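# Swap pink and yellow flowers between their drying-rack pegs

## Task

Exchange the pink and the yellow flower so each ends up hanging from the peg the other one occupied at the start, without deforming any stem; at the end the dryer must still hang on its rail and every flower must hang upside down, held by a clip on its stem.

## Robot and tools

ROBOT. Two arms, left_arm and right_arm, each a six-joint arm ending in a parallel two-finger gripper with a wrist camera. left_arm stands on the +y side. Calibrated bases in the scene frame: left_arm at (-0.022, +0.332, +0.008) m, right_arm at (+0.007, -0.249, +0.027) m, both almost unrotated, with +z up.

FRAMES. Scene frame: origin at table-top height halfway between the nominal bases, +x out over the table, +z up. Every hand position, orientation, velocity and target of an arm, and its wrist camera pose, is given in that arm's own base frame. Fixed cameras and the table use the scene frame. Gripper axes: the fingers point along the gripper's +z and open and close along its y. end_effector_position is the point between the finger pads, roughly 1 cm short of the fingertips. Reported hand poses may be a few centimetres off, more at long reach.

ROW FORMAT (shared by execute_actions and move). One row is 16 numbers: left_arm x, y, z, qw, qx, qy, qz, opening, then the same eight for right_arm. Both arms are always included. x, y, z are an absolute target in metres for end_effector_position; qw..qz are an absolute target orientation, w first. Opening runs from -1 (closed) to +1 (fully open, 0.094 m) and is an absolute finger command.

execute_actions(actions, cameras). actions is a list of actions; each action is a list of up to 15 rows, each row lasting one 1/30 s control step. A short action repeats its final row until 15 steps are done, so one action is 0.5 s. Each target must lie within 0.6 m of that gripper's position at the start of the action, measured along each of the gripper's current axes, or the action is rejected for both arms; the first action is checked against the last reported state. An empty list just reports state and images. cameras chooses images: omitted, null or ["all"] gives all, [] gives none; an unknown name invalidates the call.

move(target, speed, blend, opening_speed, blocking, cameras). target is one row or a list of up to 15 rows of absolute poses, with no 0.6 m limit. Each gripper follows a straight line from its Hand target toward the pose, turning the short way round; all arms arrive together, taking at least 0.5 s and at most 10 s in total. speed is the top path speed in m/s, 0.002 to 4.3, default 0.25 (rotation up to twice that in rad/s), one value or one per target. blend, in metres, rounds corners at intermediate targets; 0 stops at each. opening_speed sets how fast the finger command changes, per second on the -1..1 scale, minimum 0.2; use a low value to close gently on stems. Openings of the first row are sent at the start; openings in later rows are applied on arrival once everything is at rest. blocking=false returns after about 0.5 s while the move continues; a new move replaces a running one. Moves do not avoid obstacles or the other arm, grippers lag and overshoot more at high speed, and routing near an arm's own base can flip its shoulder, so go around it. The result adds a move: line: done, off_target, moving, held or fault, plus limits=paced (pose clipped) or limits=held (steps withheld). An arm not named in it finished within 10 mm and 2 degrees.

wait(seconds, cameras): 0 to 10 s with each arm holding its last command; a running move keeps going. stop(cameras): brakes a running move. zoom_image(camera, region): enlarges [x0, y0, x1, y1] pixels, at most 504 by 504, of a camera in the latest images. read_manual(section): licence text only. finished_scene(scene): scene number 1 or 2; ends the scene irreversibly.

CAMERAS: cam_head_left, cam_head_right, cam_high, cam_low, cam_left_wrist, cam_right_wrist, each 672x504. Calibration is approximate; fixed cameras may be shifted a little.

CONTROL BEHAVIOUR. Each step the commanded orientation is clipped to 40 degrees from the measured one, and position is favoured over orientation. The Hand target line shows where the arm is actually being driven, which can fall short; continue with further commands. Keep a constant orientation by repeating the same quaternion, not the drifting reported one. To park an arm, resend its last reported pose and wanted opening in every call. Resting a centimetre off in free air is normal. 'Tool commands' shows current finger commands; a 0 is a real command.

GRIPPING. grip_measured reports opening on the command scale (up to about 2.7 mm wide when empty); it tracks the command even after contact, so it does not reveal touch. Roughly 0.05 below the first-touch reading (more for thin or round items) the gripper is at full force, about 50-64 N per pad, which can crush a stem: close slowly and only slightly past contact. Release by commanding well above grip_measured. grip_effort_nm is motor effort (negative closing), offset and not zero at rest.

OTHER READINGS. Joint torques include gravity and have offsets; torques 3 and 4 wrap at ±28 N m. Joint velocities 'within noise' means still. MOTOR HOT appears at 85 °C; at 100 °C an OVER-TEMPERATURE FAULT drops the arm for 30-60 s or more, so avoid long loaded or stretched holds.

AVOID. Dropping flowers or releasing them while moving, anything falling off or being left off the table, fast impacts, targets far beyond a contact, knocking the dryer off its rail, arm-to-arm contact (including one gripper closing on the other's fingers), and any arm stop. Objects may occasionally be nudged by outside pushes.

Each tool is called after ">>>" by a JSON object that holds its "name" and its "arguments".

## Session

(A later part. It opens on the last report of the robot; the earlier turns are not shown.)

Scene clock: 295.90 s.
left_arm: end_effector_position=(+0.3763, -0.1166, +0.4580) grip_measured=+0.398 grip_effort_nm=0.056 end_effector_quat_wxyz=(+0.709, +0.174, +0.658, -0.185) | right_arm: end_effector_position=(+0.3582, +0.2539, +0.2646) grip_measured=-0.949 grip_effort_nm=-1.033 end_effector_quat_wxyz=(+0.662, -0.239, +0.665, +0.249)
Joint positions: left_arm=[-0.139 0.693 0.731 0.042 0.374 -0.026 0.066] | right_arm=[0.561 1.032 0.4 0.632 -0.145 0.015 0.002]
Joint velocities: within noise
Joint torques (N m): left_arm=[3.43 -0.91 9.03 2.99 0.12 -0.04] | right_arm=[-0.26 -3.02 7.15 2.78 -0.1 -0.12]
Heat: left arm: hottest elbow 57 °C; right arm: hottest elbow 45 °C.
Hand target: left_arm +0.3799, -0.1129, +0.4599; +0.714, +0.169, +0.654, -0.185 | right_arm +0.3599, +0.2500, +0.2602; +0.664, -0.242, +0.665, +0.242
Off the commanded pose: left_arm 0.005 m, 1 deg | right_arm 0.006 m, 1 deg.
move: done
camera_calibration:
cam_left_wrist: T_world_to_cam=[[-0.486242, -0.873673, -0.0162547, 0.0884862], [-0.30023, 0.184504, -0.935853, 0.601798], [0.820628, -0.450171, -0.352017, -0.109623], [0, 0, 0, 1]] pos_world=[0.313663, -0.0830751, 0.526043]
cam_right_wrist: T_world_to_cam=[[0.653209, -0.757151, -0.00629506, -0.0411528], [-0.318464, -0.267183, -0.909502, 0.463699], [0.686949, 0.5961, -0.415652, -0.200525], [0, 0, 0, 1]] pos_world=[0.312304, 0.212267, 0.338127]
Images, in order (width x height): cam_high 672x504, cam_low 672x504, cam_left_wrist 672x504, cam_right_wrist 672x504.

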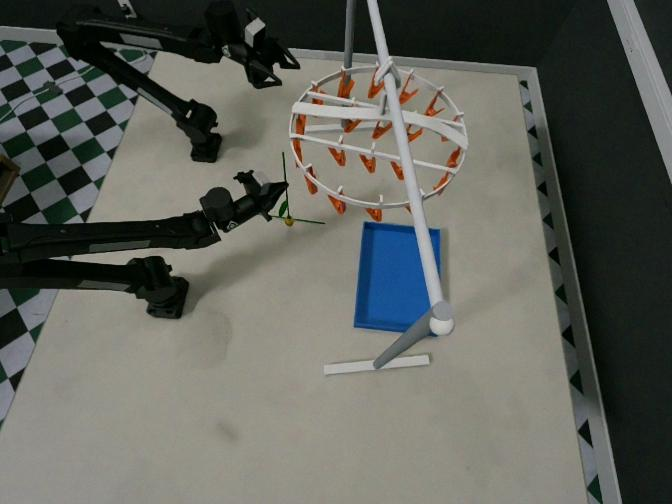

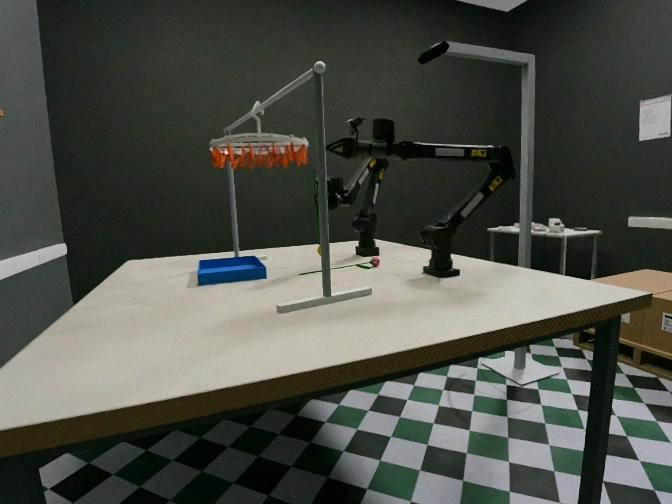

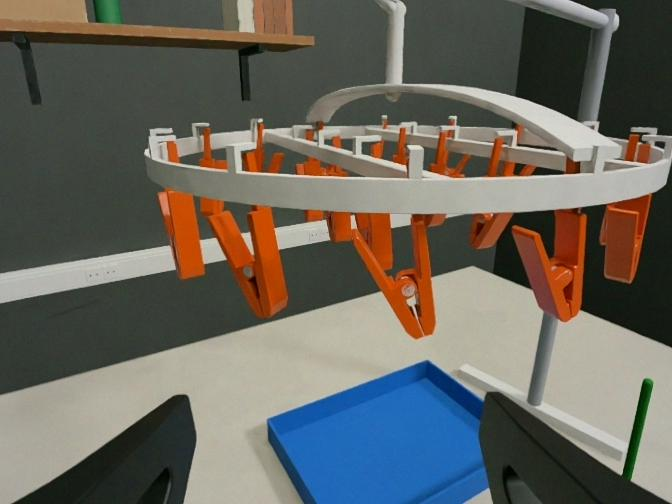

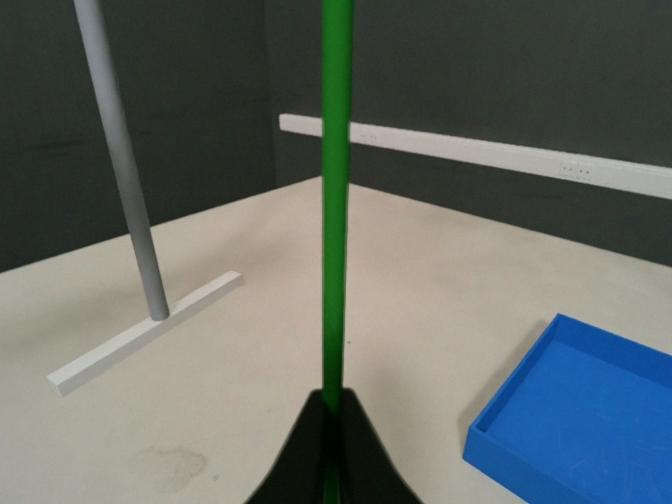

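>>> {"name": "move", "arguments": {"target": [[0.393,-0.185,0.465,0.7084,0.1206,0.6841,-0.1249,0.4,0.36,0.25,0.26,0.6645,-0.2418,0.6645,0.2418,-1]], "speed": 0.2, "cameras": ["cam_left_wrist"]}}

Scene clock: 326.50 s.
left_arm: end_effector_position=(+0.3909, -0.1787, +0.4278) grip_measured=+0.398 grip_effort_nm=0.056 end_effector_quat_wxyz=(+0.691, +0.120, +0.702, -0.120) | right_arm: end_effector_position=(+0.3582, +0.2539, +0.2646) grip_measured=-0.949 grip_effort_nm=-1.033 end_effector_quat_wxyz=(+0.662, -0.239, +0.665, +0.250)
Joint positions: left_arm=[-0.486 0.789 0.749 0.025 -0.145 -0.005 0.066] | right_arm=[0.561 1.033 0.4 0.633 -0.145 0.015 0.002]
Joint velocities: within noise
Joint torques (N m): left_arm=[1.73 -2.32 13.7 1.83 -0.07 0.16] | right_arm=[-0.38 -2.84 7.15 2.81 -0.09 -0.11]
Heat: left arm: hottest elbow 58 °C; right arm: hottest elbow 43 °C.
Hand target: left_arm +0.3910, -0.1838, +0.4642; +0.709, +0.120, +0.684, -0.125 | right_arm +0.3599, +0.2501, +0.2601; +0.664, -0.242, +0.665, +0.242
Off the commanded pose: left_arm 0.038 m, 3 deg | right_arm 0.006 m, 1 deg.
move: off_target (left_arm)
camera_calibration:
cam_left_wrist: T_world_to_cam=[[-0.329129, -0.944222, -0.0109435, -0.0355495], [-0.406988, 0.152303, -0.900647, 0.6103], [0.852077, -0.291975, -0.434414, -0.109008], [0, 0, 0, 1]] pos_world=[0.329568, -0.158345, 0.501921]
Images, in order (width x height): cam_left_wrist 672x504.

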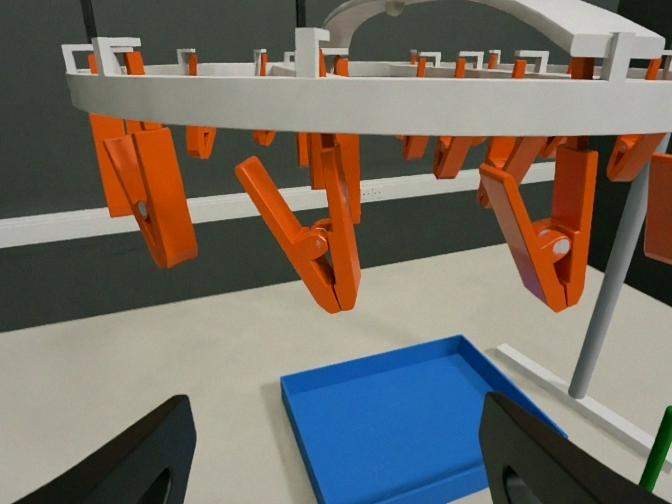

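>>> {"name": "move", "arguments": {"target": [[0.450,-0.197,0.472,0.7084,0.1206,0.6841,-0.1249,0.4,0.36,0.25,0.26,0.6645,-0.2418,0.6645,0.2418,-1]], "speed": 0.15, "cameras": ["cam_left_wrist"]}}

Scene clock: 335.23 s.
left_arm: end_effector_position=(+0.4399, -0.1974, +0.4293) grip_measured=+0.398 grip_effort_nm=0.051 end_effector_quat_wxyz=(+0.681, +0.128, +0.710, -0.123) | right_arm: end_effector_position=(+0.3584, +0.2538, +0.2644) grip_measured=-0.949 grip_effort_nm=-1.033 end_effector_quat_wxyz=(+0.662, -0.239, +0.665, +0.249)
Joint positions: left_arm=[-0.457 0.95 0.85 0.058 -0.101 -0.004 0.066] | right_arm=[0.561 1.033 0.4 0.633 -0.145 0.015 0.002]
Joint velocities: within noise
Joint torques (N m): left_arm=[3.31 -3.84 13.71 3.1 0.15 0.15] | right_arm=[-0.32 -3.02 7.12 2.77 -0.1 -0.11]
Heat: left arm: hottest elbow 61 °C; right arm: hottest elbow 43 °C.
Hand target: left_arm +0.4469, -0.1957, +0.4709; +0.708, +0.121, +0.684, -0.124 | right_arm +0.3600, +0.2500, +0.2600; +0.664, -0.242, +0.665, +0.242
Off the commanded pose: left_arm 0.044 m, 4 deg | right_arm 0.006 m, 1 deg.
move: off_target (left_arm)
camera_calibration:
cam_left_wrist: T_world_to_cam=[[-0.344078, -0.938839, -0.0138369, -0.0281236], [-0.426372, 0.169358, -0.888552, 0.641137], [0.836551, -0.299831, -0.458567, -0.139835], [0, 0, 0, 1]] pos_world=[0.380665, -0.176912, 0.505171]
Images, in order (width x height): cam_left_wrist 672x504.

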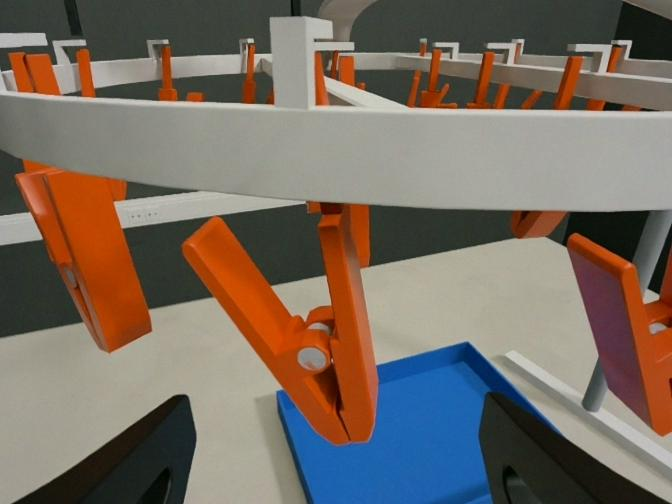

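>>> {"name": "move", "arguments": {"target": [[0.452,-0.194,0.500,0.7084,0.1206,0.6841,-0.1249,0.4,0.36,0.25,0.26,0.6645,-0.2418,0.6645,0.2418,-1]], "speed": 0.08, "cameras": ["cam_left_wrist","cam_low"]}}

Scene clock: 340.93 s.
left_arm: end_effector_position=(+0.4444, -0.1966, +0.4657) grip_measured=+0.398 grip_effort_nm=0.051 end_effector_quat_wxyz=(+0.692, +0.125, +0.699, -0.127) | right_arm: end_effector_position=(+0.3584, +0.2538, +0.2645) grip_measured=-0.949 grip_effort_nm=-1.028 end_effector_quat_wxyz=(+0.662, -0.239, +0.665, +0.249)
Joint positions: left_arm=[-0.447 0.955 0.927 0.019 -0.089 -0.004 0.066] | right_arm=[0.561 1.033 0.4 0.633 -0.145 0.015 0.002]
Joint velocities: within noise
Joint torques (N m): left_arm=[3.37 -3.96 13.65 1.76 0.15 0.14] | right_arm=[-0.15 -2.96 7.12 2.8 -0.09 -0.11]
Heat: left arm: hottest elbow 62 °C; right arm: hottest elbow 42 °C.
Hand target: left_arm +0.4499, -0.1932, +0.4992; +0.709, +0.121, +0.684, -0.125 | right_arm +0.3600, +0.2500, +0.2601; +0.664, -0.242, +0.665, +0.242
Off the commanded pose: left_arm 0.035 m, 3 deg | right_arm 0.006 m, 1 deg.
move: off_target (left_arm)
camera_calibration:
cam_left_wrist: T_world_to_cam=[[-0.345506, -0.93836, -0.0102638, -0.026238], [-0.399442, 0.156955, -0.903223, 0.667762], [0.849159, -0.307969, -0.429049, -0.147672], [0, 0, 0, 1]] pos_world=[0.383064, -0.174907, 0.53951]
Images, in order (width x height): cam_low 672x504, cam_left_wrist 672x504.

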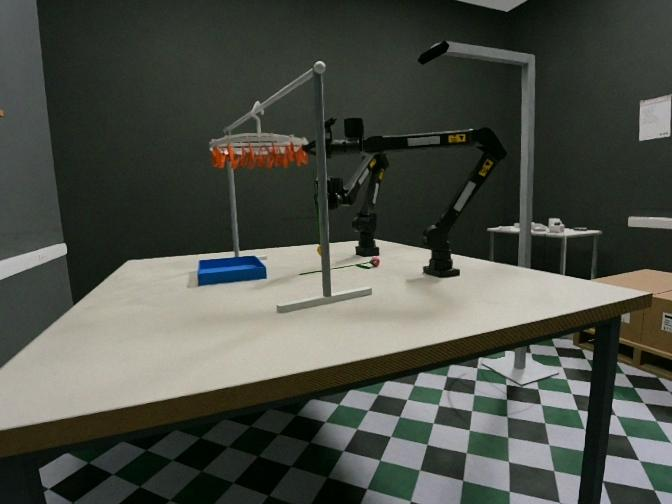

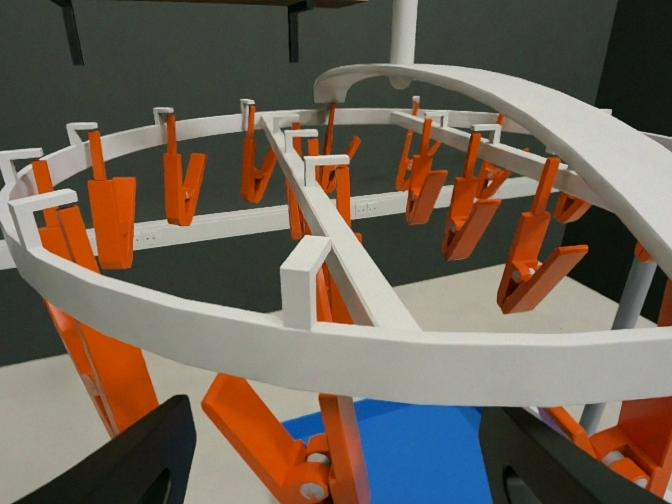

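>>> {"name": "move", "arguments": {"target": [[0.459,-0.182,0.490,0.7084,0.1206,0.6841,-0.1249,0.4,0.36,0.25,0.26,0.6645,-0.2418,0.6645,0.2418,-1]], "speed": 0.08, "cameras": ["cam_left_wrist"]}}

Scene clock: 344.73 s.
left_arm: end_effector_position=(+0.4520, -0.1844, +0.4630) grip_measured=+0.398 grip_effort_nm=0.056 end_effector_quat_wxyz=(+0.691, +0.125, +0.701, -0.126) | right_arm: end_effector_position=(+0.3584, +0.2538, +0.2645) grip_measured=-0.949 grip_effort_nm=-1.033 end_effector_quat_wxyz=(+0.662, -0.239, +0.665, +0.249)
Joint positions: left_arm=[-0.403 0.961 0.927 0.019 -0.046 -0.004 0.066] | right_arm=[0.561 1.033 0.4 0.633 -0.145 0.015 0.002]
Joint velocities: within noise
Joint torques (N m): left_arm=[3.37 -4.01 12.16 2.86 0.16 0.12] | right_arm=[-0.21 -3.08 7.12 2.76 -0.1 -0.12]
Heat: left arm: hottest elbow 64 °C; right arm: hottest elbow 42 °C.
Hand target: left_arm +0.4576, -0.1814, +0.4895; +0.708, +0.121, +0.684, -0.125 | right_arm +0.3600, +0.2500, +0.2601; +0.664, -0.242, +0.665, +0.242
Off the commanded pose: left_arm 0.028 m, 3 deg | right_arm 0.006 m, 1 deg.
move: off_target (left_arm)
camera_calibration:
cam_left_wrist: T_world_to_cam=[[-0.344111, -0.938874, -0.0101452, -0.0129342], [-0.404577, 0.158016, -0.900749, 0.66777], [0.847293, -0.305853, -0.434222, -0.147942], [0, 0, 0, 1]] pos_world=[0.391064, -0.162911, 0.537122]
Images, in order (width x height): cam_left_wrist 672x504.

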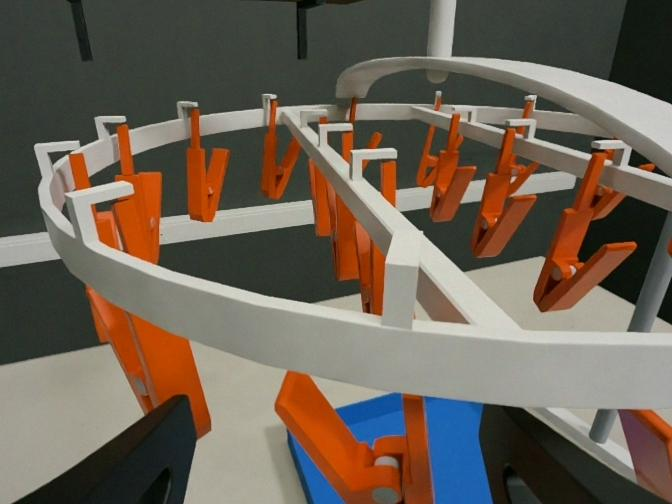

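>>> {"name": "move", "arguments": {"target": [[0.459,-0.182,0.490,0.7084,0.1206,0.6841,-0.1249,-0.95,0.36,0.25,0.26,0.6645,-0.2418,0.6645,0.2418,-1]], "speed": 0.08, "opening_speed": 0.7, "cameras": ["cam_left_wrist","cam_low","cam_high"]}}

>>> {"name": "zoom_image", "arguments": {"camera": "cam_low", "region": [260, 120, 350, 240]}}

>>> {"name": "zoom_image", "arguments": {"camera": "cam_high", "region": [220, 60, 400, 240]}}

Scene clock: 350.57 s.
left_arm: end_effector_position=(+0.4520, -0.1844, +0.4630) grip_measured=-0.594 grip_effort_nm=-1.062 end_effector_quat_wxyz=(+0.691, +0.125, +0.701, -0.126) | right_arm: end_effector_position=(+0.3584, +0.2538, +0.2645) grip_measured=-0.949 grip_effort_nm=-1.033 end_effector_quat_wxyz=(+0.662, -0.239, +0.665, +0.249)
Joint positions: left_arm=[-0.403 0.961 0.927 0.019 -0.046 -0.004 0.019] | right_arm=[0.561 1.033 0.4 0.633 -0.145 0.015 0.002]
Joint velocities: within noise
Joint torques (N m): left_arm=[3.37 -4.01 12.16 2.86 0.14 0.13] | right_arm=[-0.21 -2.96 7.12 2.8 -0.09 -0.11]
Heat: left arm: hottest elbow 66 °C; right arm: hottest elbow 42 °C.
Hand target: left_arm +0.4576, -0.1814, +0.4895; +0.708, +0.121, +0.684, -0.125 | right_arm +0.3600, +0.2500, +0.2601; +0.664, -0.242, +0.665, +0.242
Off the commanded pose: left_arm 0.028 m, 3 deg | right_arm 0.006 m, 1 deg.
move: off_target (left_arm)
camera_calibration:
cam_left_wrist: T_world_to_cam=[[-0.344547, -0.938714, -0.010172, -0.0128503], [-0.404479, 0.158221, -0.900757, 0.667744], [0.847162, -0.306239, -0.434205, -0.147909], [0, 0, 0, 1]] pos_world=[0.390964, -0.16301, 0.537122]
Images, in order (width x height): cam_high 672x504, cam_low 672x504, cam_left_wrist 672x504.

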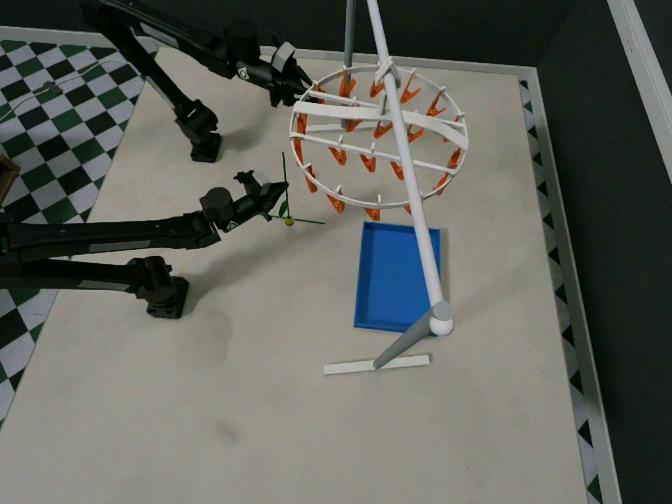

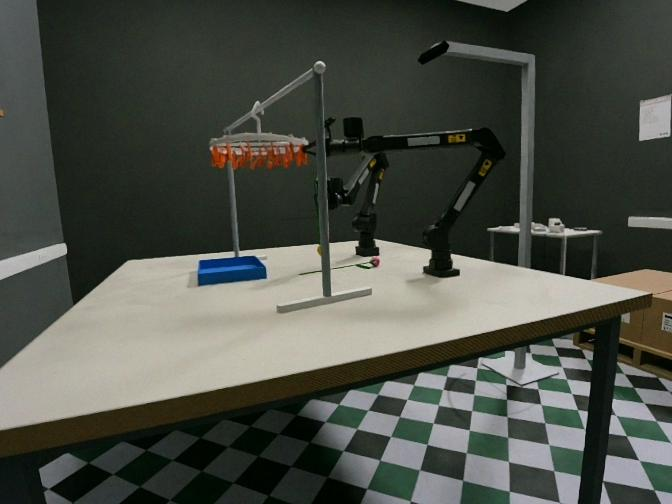

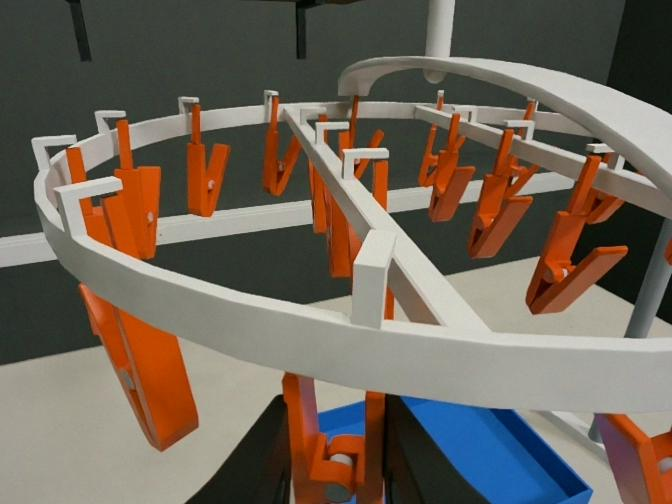

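Scaled by 4.200 from the camera's 672x504 image, which has a finer 960x720 frame.

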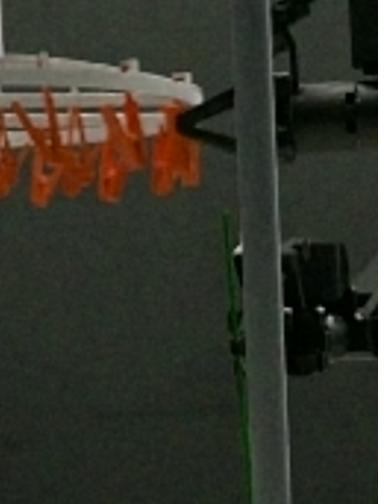

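Scaled by 2.800 from the camera's 672x504 image, which has a finer 960x720 frame.

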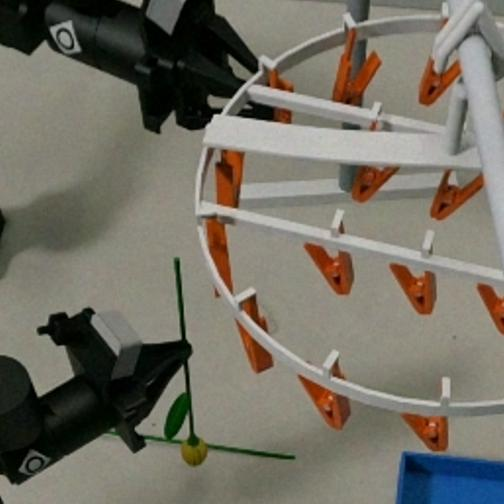

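>>> {"name": "move", "arguments": {"target": [[0.459,-0.182,0.490,0.7084,0.1206,0.6841,-0.1249,-0.95,0.36,0.25,0.235,0.6645,-0.2418,0.6645,0.2418,-1],[0.459,-0.182,0.490,0.7084,0.1206,0.6841,-0.1249,-0.95,0.42,0.358,0.245,0.6645,-0.2418,0.6645,0.2418,-1]], "speed": 0.12, "cameras": ["cam_right_wrist","cam_low","cam_head_left"]}}

>>> {"name": "zoom_image", "arguments": {"camera": "cam_low", "region": [260, 120, 350, 240]}}

>>> {"name": "zoom_image", "arguments": {"camera": "cam_head_left", "region": [140, 20, 300, 140]}}

Scene clock: 359.03 s.
left_arm: end_effector_position=(+0.4520, -0.1844, +0.4630) grip_measured=-0.595 grip_effort_nm=-1.062 end_effector_quat_wxyz=(+0.691, +0.125, +0.701, -0.126) | right_arm: end_effector_position=(+0.4097, +0.3435, +0.2239) grip_measured=-0.949 grip_effort_nm=-1.033 end_effector_quat_wxyz=(+0.648, -0.240, +0.683, +0.239)
Joint positions: left_arm=[-0.403 0.961 0.927 0.019 -0.046 -0.004 0.019] | right_arm=[0.702 1.411 0.59 0.774 0.011 0.015 0.002]
Joint velocities: within noise
Joint torques (N m): left_arm=[3.31 -3.96 12.18 2.88 0.14 0.12] | right_arm=[1.26 -8.47 10.41 2.45 0.09 -0.12]
Heat: left arm: hottest elbow 68 °C; right arm: hottest elbow 42 °C.
Hand target: left_arm +0.4576, -0.1814, +0.4895; +0.708, +0.121, +0.684, -0.125 | right_arm +0.4187, +0.3569, +0.2450; +0.664, -0.242, +0.665, +0.242
Off the commanded pose: left_arm 0.028 m, 3 deg | right_arm 0.028 m, 3 deg.
move: off_target (left_arm, right_arm)
camera_calibration:
cam_right_wrist: T_world_to_cam=[[0.641628, -0.766993, -0.00595415, 0.000834275], [-0.354572, -0.289716, -0.889013, 0.485022], [0.680142, 0.572527, -0.457844, -0.285907], [0, 0, 0, 1]] pos_world=[0.365897, 0.304848, 0.300295]
Images, in order (width x height): cam_head_left 672x504, cam_low 672x504, cam_right_wrist 672x504.

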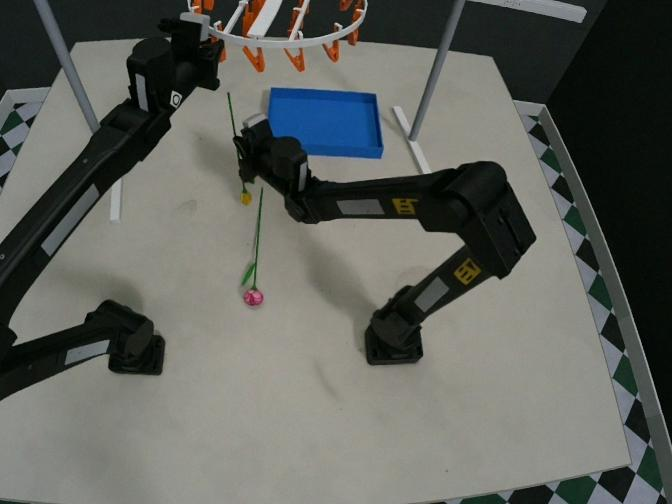

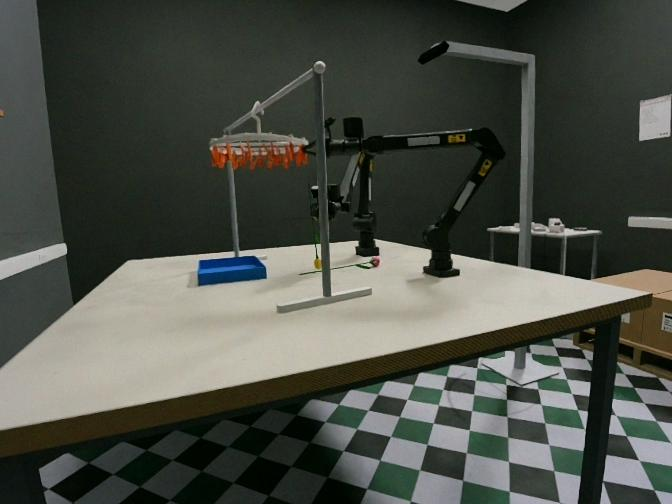

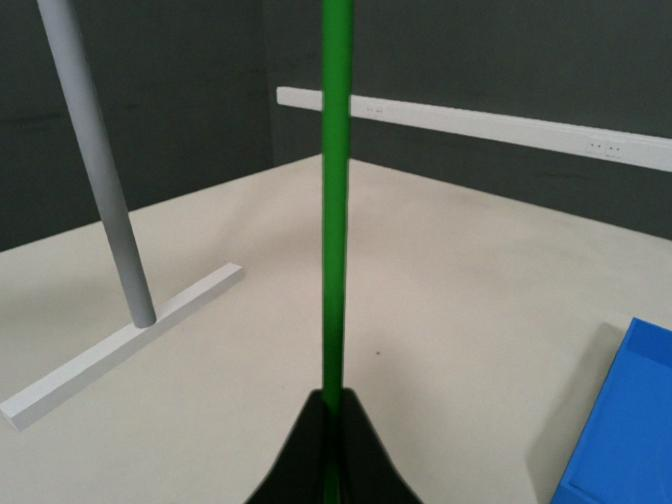

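Scaled by 4.200 from the camera's 672x504 image, which has a finer 960x720 frame.

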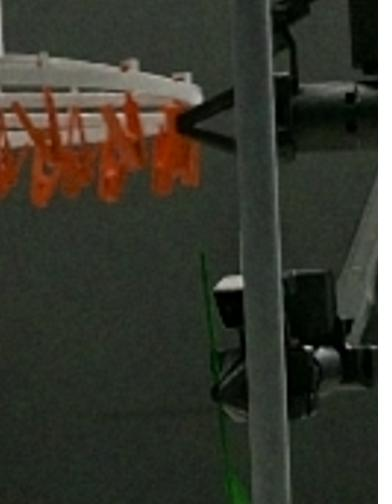

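Scaled by 3.150 from the camera's 672x504 image, which has a finer 960x720 frame.

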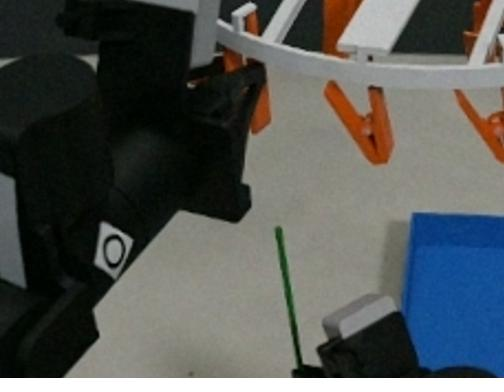

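>>> {"name": "move", "arguments": {"target": [[0.459,-0.182,0.490,0.7084,0.1206,0.6841,-0.1249,-0.95,0.442,0.372,0.285,0.6645,-0.2418,0.6645,0.2418,-1]], "speed": 0.12, "cameras": ["cam_low","cam_head_left","cam_head_right"]}}

>>> {"name": "zoom_image", "arguments": {"camera": "cam_low", "region": [260, 120, 350, 240]}}

>>> {"name": "zoom_image", "arguments": {"camera": "cam_head_left", "region": [140, 20, 300, 140]}}

>>> {"name": "zoom_image", "arguments": {"camera": "cam_head_right", "region": [140, 20, 300, 140]}}

Scene clock: 367.83 s.
left_arm: end_effector_position=(+0.4520, -0.1844, +0.4630) grip_measured=-0.595 grip_effort_nm=-1.062 end_effector_quat_wxyz=(+0.691, +0.125, +0.701, -0.126) | right_arm: end_effector_position=(+0.4313, +0.3629, +0.2572) grip_measured=-0.949 grip_effort_nm=-1.033 end_effector_quat_wxyz=(+0.647, -0.242, +0.682, +0.240)
Joint positions: left_arm=[-0.403 0.961 0.927 0.019 -0.046 -0.004 0.019] | right_arm=[0.702 1.404 0.703 0.654 0.006 0.015 0.002]
Joint velocities: within noise
Joint torques (N m): left_arm=[3.37 -4.01 12.16 2.86 0.14 0.13] | right_arm=[0.5 -10.93 11.26 1.68 -0.1 -0.11]
Heat: left arm: hottest elbow 70 °C; right arm: hottest elbow 43 °C.
Hand target: left_arm +0.4576, -0.1814, +0.4895; +0.708, +0.121, +0.684, -0.125 | right_arm +0.4407, +0.3708, +0.2851; +0.665, -0.242, +0.665, +0.242
Off the commanded pose: left_arm 0.028 m, 3 deg | right_arm 0.031 m, 3 deg.
move: off_target (left_arm, right_arm)
Images, in order (width x height): cam_head_left 672x504, cam_head_right 672x504, cam_low 672x504.

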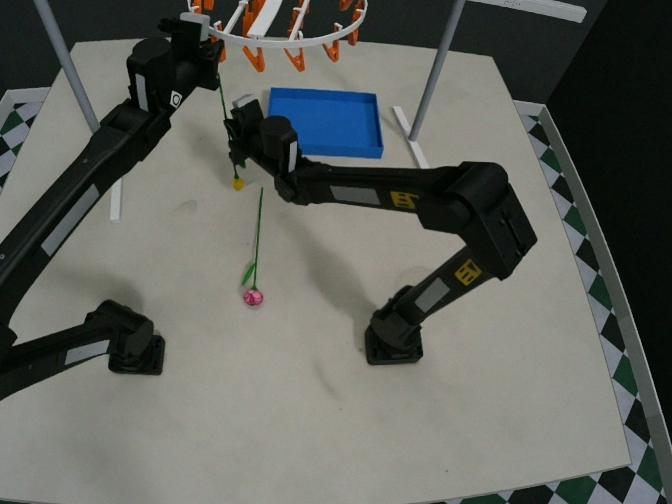

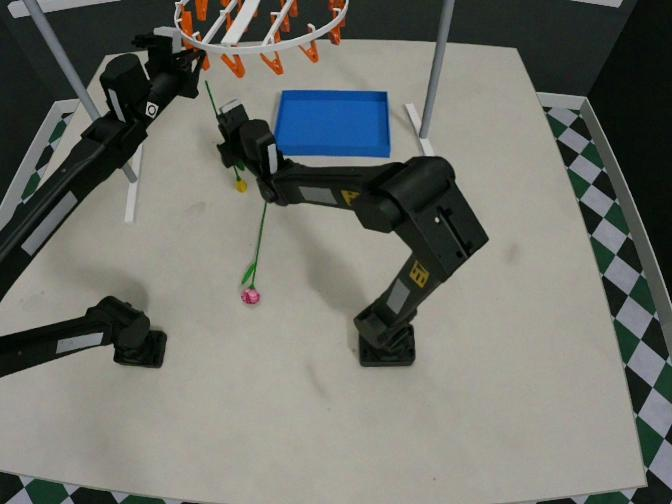

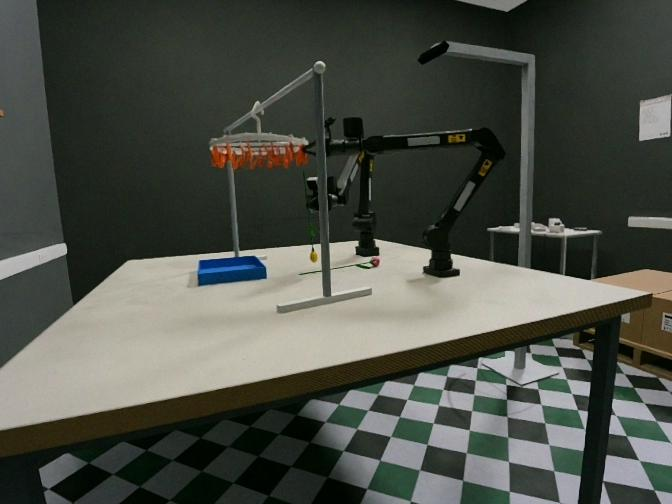

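Scaled by 4.200 from the camera's 672x504 image, which has a finer 960x720 frame.

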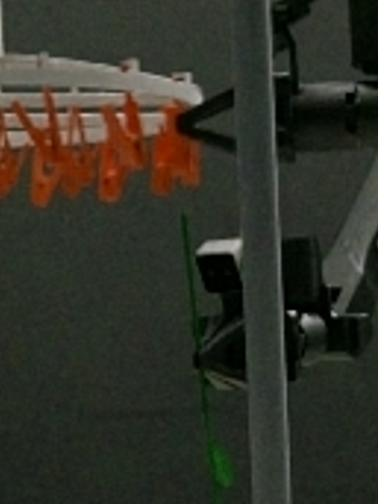

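Scaled by 3.150 from the camera's 672x504 image, which has a finer 960x720 frame.

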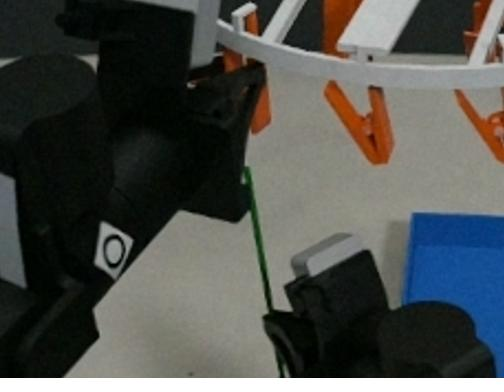

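Scaled by 3.150 from the camera's 672x504 image, which has a finer 960x720 frame.

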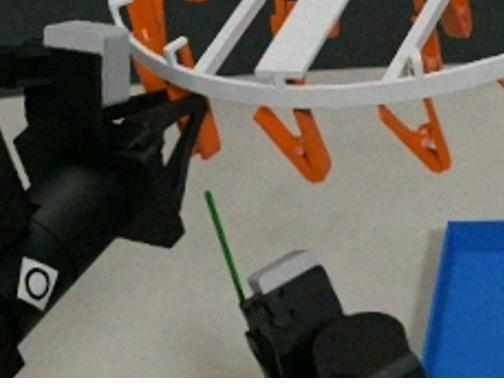

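>>> {"name": "move", "arguments": {"target": [[0.459,-0.182,0.490,0.7084,0.1206,0.6841,-0.1249,-0.95,0.434,0.345,0.260,0.6645,-0.2418,0.6645,0.2418,-1],[0.459,-0.182,0.490,0.7084,0.1206,0.6841,-0.1249,-0.95,0.440,0.352,0.292,0.6645,-0.2418,0.6645,0.2418,-1]], "speed": 0.1, "cameras": ["cam_low","cam_head_left","cam_head_right"]}}

>>> {"name": "zoom_image", "arguments": {"camera": "cam_low", "region": [275, 130, 335, 210]}}

>>> {"name": "zoom_image", "arguments": {"camera": "cam_head_left", "region": [180, 30, 280, 105]}}

>>> {"name": "zoom_image", "arguments": {"camera": "cam_head_right", "region": [160, 30, 260, 105]}}

Scene clock: 374.40 s.
left_arm: end_effector_position=(+0.4520, -0.1844, +0.4630) grip_measured=-0.595 grip_effort_nm=-1.067 end_effector_quat_wxyz=(+0.691, +0.125, +0.701, -0.126) | right_arm: end_effector_position=(+0.4304, +0.3479, +0.2671) grip_measured=-0.949 grip_effort_nm=-1.038 end_effector_quat_wxyz=(+0.648, -0.243, +0.679, +0.243)
Joint positions: left_arm=[-0.403 0.961 0.927 0.019 -0.046 -0.004 0.019] | right_arm=[0.671 1.359 0.687 0.63 -0.031 0.015 0.002]
Joint velocities: within noise
Joint torques (N m): left_arm=[3.37 -4.01 12.15 2.88 0.14 0.12] | right_arm=[0.15 -10.7 10.63 1.81 -0.03 -0.11]
Heat: left arm: hottest elbow 71 °C; right arm: hottest elbow 44 °C.
Hand target: left_arm +0.4576, -0.1814, +0.4895; +0.708, +0.121, +0.684, -0.125 | right_arm +0.4390, +0.3512, +0.2920; +0.665, -0.242, +0.665, +0.242
Off the commanded pose: left_arm 0.028 m, 3 deg | right_arm 0.027 m, 3 deg.
move: off_target (left_arm, right_arm)
Images, in order (width x height): cam_head_left 672x504, cam_head_right 672x504, cam_low 672x504.

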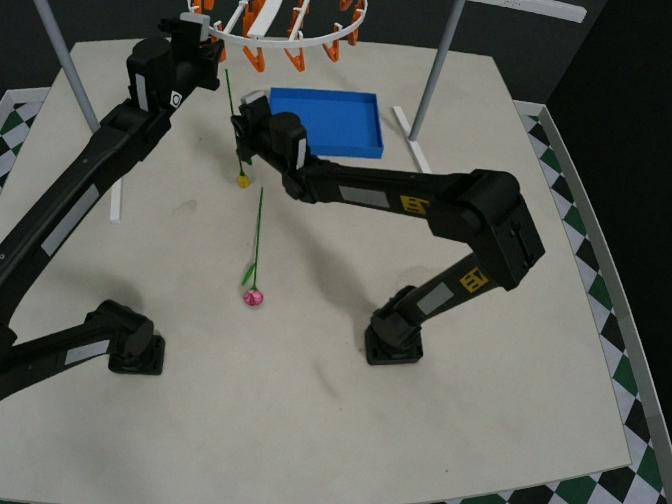

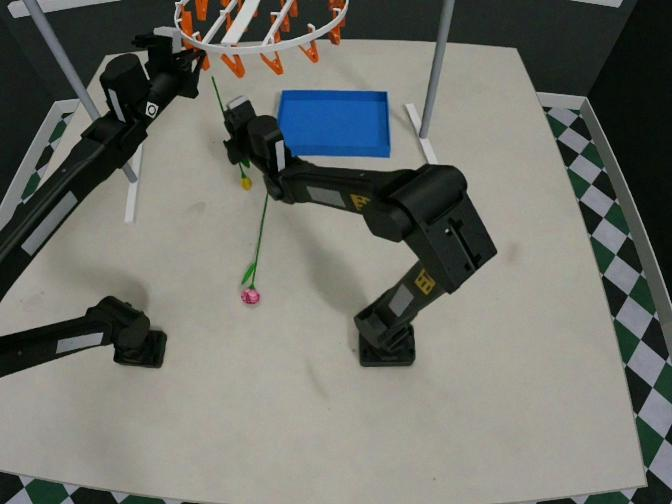

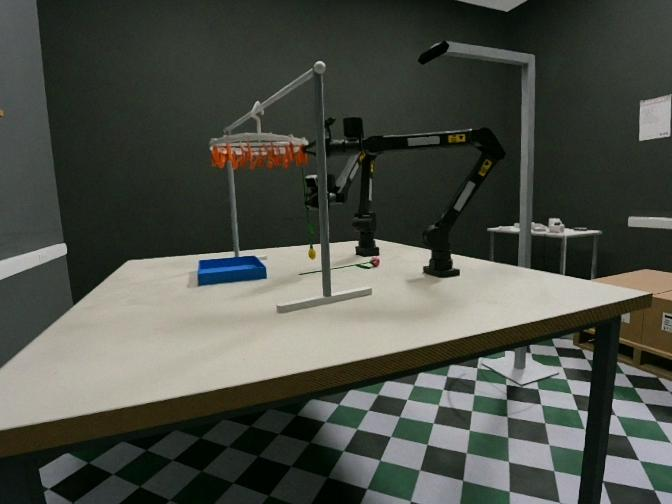

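Scaled by 6.300 from the camera's 672x504 image, which has a finer 960x720 frame.

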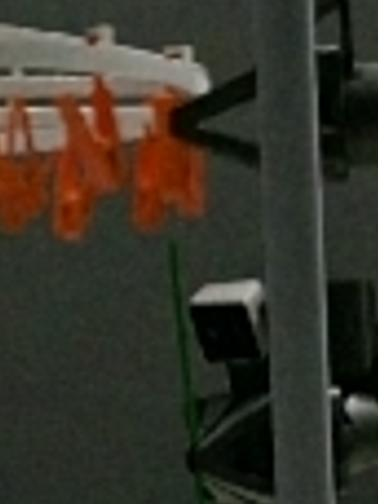

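Scaled by 5.040 from the camera's 672x504 image, which has a finer 960x720 frame.

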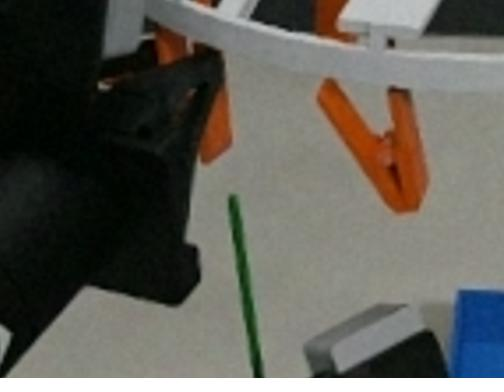

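Scaled by 5.040 from the camera's 672x504 image, which has a finer 960x720 frame.

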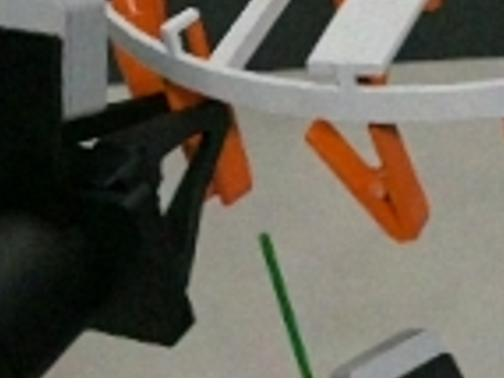

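>>> {"name": "move", "arguments": {"target": [[0.459,-0.182,0.490,0.7084,0.1206,0.6841,-0.1249,-0.95,0.415,0.362,0.272,0.6645,-0.2418,0.6645,0.2418,-1],[0.459,-0.182,0.490,0.7084,0.1206,0.6841,-0.1249,-0.95,0.423,0.362,0.300,0.6645,-0.2418,0.6645,0.2418,-1]], "speed": 0.1, "cameras": ["cam_low","cam_head_left","cam_head_right"]}}

>>> {"name": "zoom_image", "arguments": {"camera": "cam_low", "region": [275, 130, 335, 210]}}

>>> {"name": "zoom_image", "arguments": {"camera": "cam_head_left", "region": [180, 30, 280, 105]}}

>>> {"name": "zoom_image", "arguments": {"camera": "cam_head_right", "region": [160, 30, 260, 105]}}

Scene clock: 387.13 s.
left_arm: end_effector_position=(+0.4520, -0.1844, +0.4630) grip_measured=-0.595 grip_effort_nm=-1.067 end_effector_quat_wxyz=(+0.691, +0.125, +0.701, -0.126) | right_arm: end_effector_position=(+0.4160, +0.3577, +0.2773) grip_measured=-0.949 grip_effort_nm=-1.033 end_effector_quat_wxyz=(+0.650, -0.242, +0.678, +0.242)
Joint positions: left_arm=[-0.403 0.961 0.927 0.019 -0.046 -0.004 0.019] | right_arm=[0.717 1.327 0.687 0.603 0.018 0.015 0.002]
Joint velocities: within noise
Joint torques (N m): left_arm=[3.37 -3.96 12.16 2.86 0.14 0.12] | right_arm=[0.26 -10.4 10.47 1.81 -0.1 -0.1]
Heat: left arm: hottest elbow 73 °C; right arm: hottest elbow 44 °C.
Hand target: left_arm +0.4576, -0.1814, +0.4895; +0.708, +0.121, +0.684, -0.125 | right_arm +0.4223, +0.3613, +0.3000; +0.665, -0.242, +0.664, +0.242
Off the commanded pose: left_arm 0.028 m, 3 deg | right_arm 0.024 m, 2 deg.
move: off_target (left_arm, right_arm)
Images, in order (width x height): cam_head_left 672x504, cam_head_right 672x504, cam_low 672x504.

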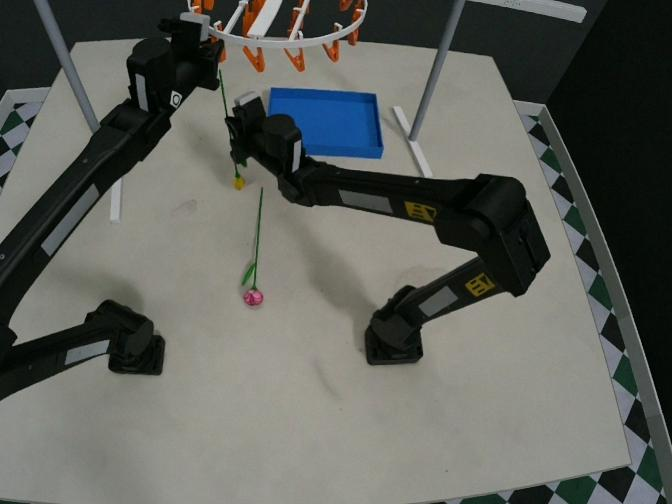

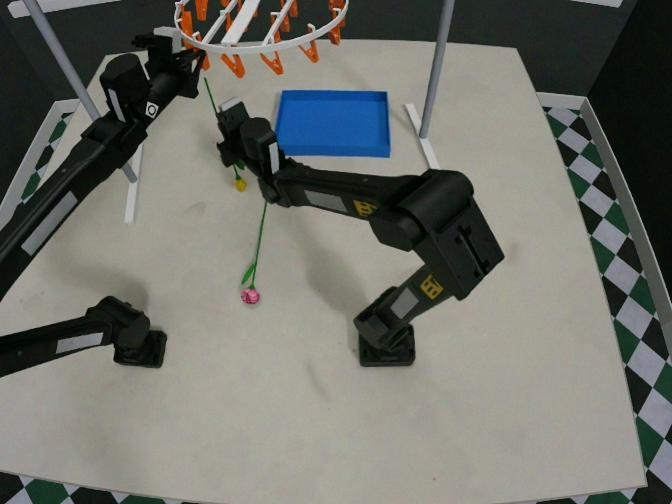

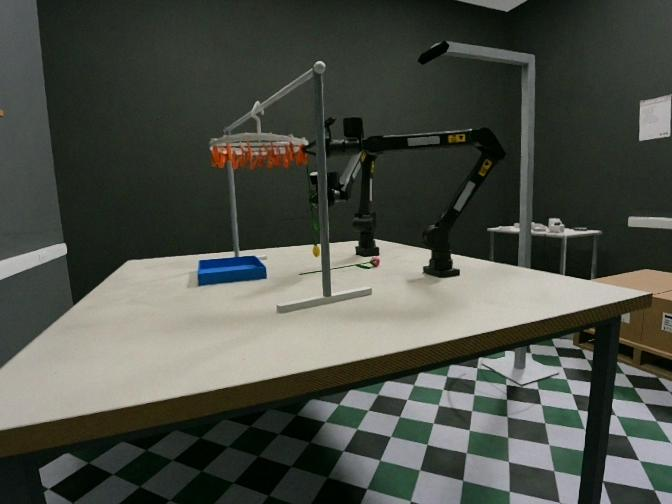

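Scaled by 6.300 from the camera's 672x504 image, which has a finer 960x720 frame.

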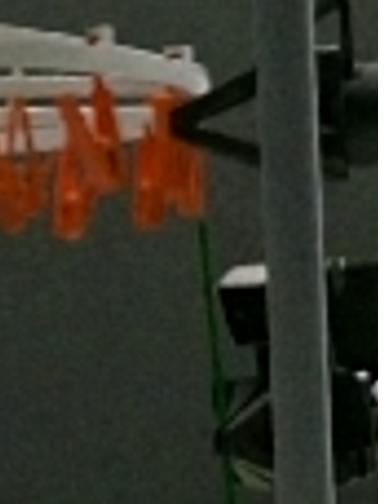

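Scaled by 5.040 from the camera's 672x504 image, which has a finer 960x720 frame.

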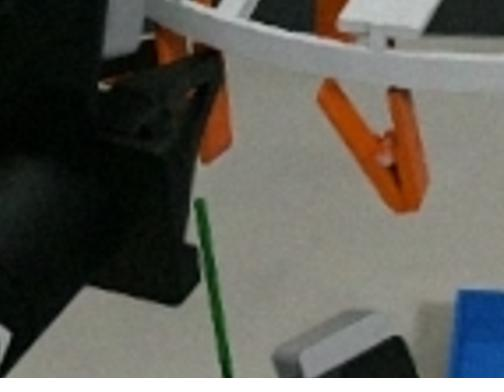

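Scaled by 5.040 from the camera's 672x504 image, which has a finer 960x720 frame.

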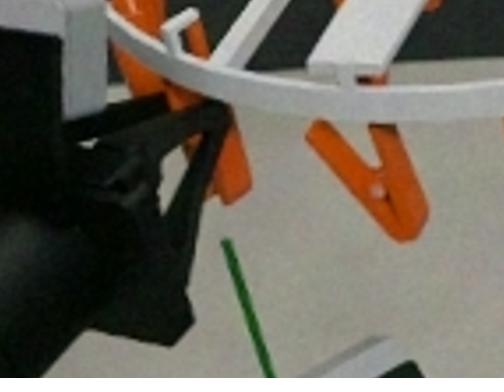

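>>> {"name": "move", "arguments": {"target": [[0.459,-0.182,0.490,0.7084,0.1206,0.6841,-0.1249,-0.95,0.434,0.366,0.312,0.6645,-0.2418,0.6645,0.2418,-1]], "speed": 0.08, "cameras": ["cam_low","cam_head_left","cam_head_right"]}}

>>> {"name": "zoom_image", "arguments": {"camera": "cam_low", "region": [275, 130, 335, 210]}}

>>> {"name": "zoom_image", "arguments": {"camera": "cam_head_left", "region": [180, 30, 280, 105]}}

>>> {"name": "zoom_image", "arguments": {"camera": "cam_head_right", "region": [160, 30, 260, 105]}}

Scene clock: 394.13 s.
left_arm: end_effector_position=(+0.4520, -0.1844, +0.4630) grip_measured=-0.595 grip_effort_nm=-1.062 end_effector_quat_wxyz=(+0.691, +0.125, +0.701, -0.126) | right_arm: end_effector_position=(+0.4199, +0.3612, +0.2816) grip_measured=-0.949 grip_effort_nm=-1.043 end_effector_quat_wxyz=(+0.645, -0.245, +0.682, +0.243)
Joint positions: left_arm=[-0.403 0.961 0.927 0.019 -0.046 -0.004 0.019] | right_arm=[0.714 1.327 0.711 0.566 0.008 0.015 0.002]
Joint velocities: within noise
Joint torques (N m): left_arm=[3.37 -4.01 12.16 2.86 0.14 0.12] | right_arm=[-0.32 -10.05 11.89 1.78 -0.09 -0.12]
Heat: left arm: hottest elbow 73 °C; right arm: hottest elbow 45 °C.
Hand target: left_arm +0.4576, -0.1814, +0.4895; +0.708, +0.121, +0.684, -0.125 | right_arm +0.4323, +0.3646, +0.3120; +0.665, -0.242, +0.664, +0.242
Off the commanded pose: left_arm 0.028 m, 3 deg | right_arm 0.034 m, 3 deg.
move: off_target (left_arm, right_arm)
Images, in order (width x height): cam_head_left 672x504, cam_head_right 672x504, cam_low 672x504.

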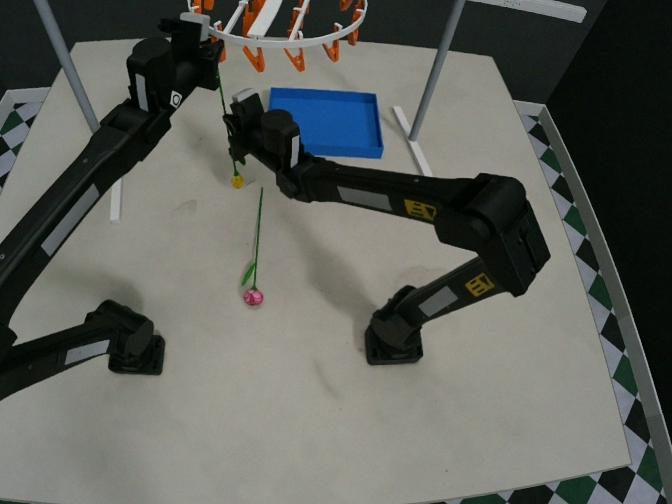

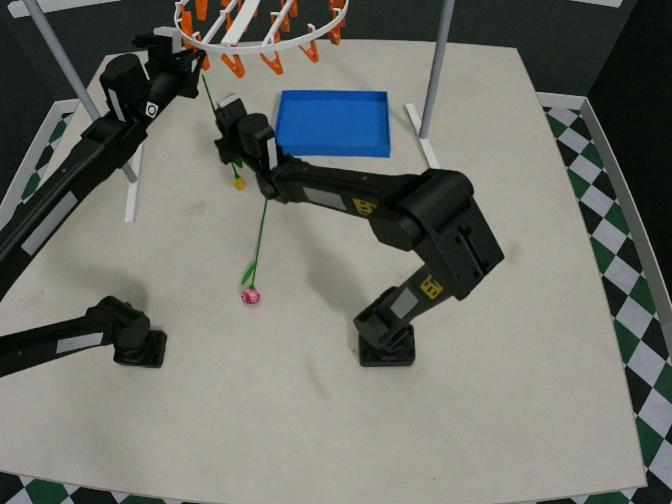

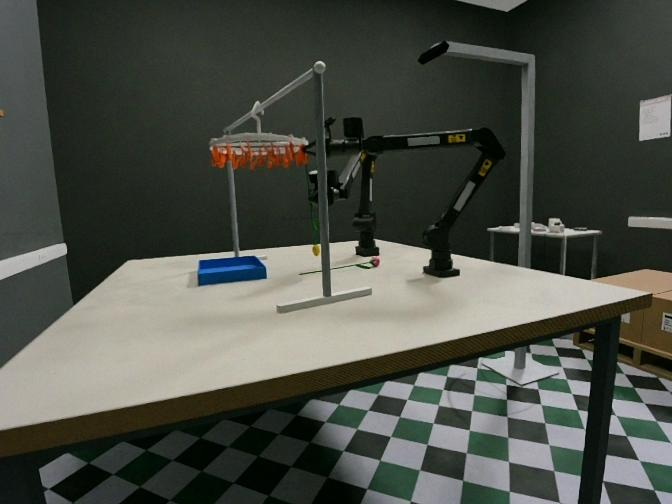

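Scaled by 6.300 from the camera's 672x504 image, which has a finer 960x720 frame.

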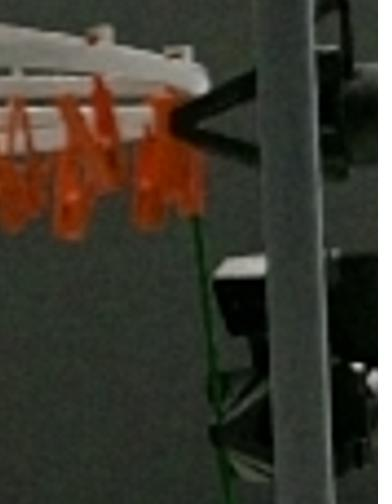

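Scaled by 5.040 from the camera's 672x504 image, which has a finer 960x720 frame.

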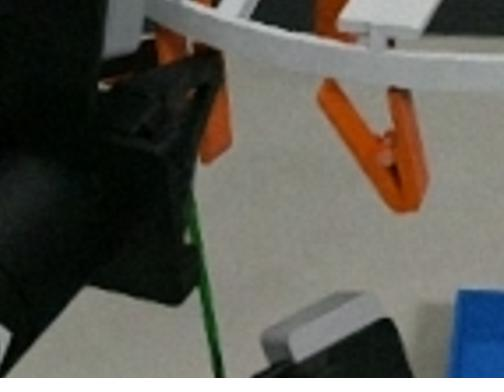

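Scaled by 5.040 from the camera's 672x504 image, which has a finer 960x720 frame.

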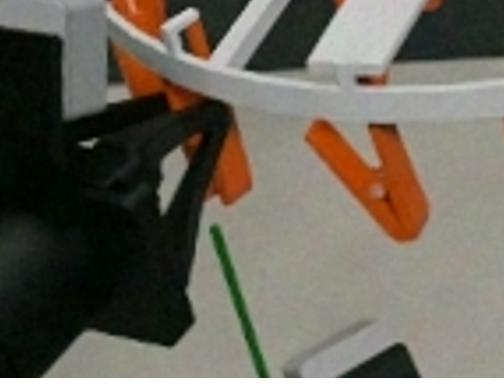

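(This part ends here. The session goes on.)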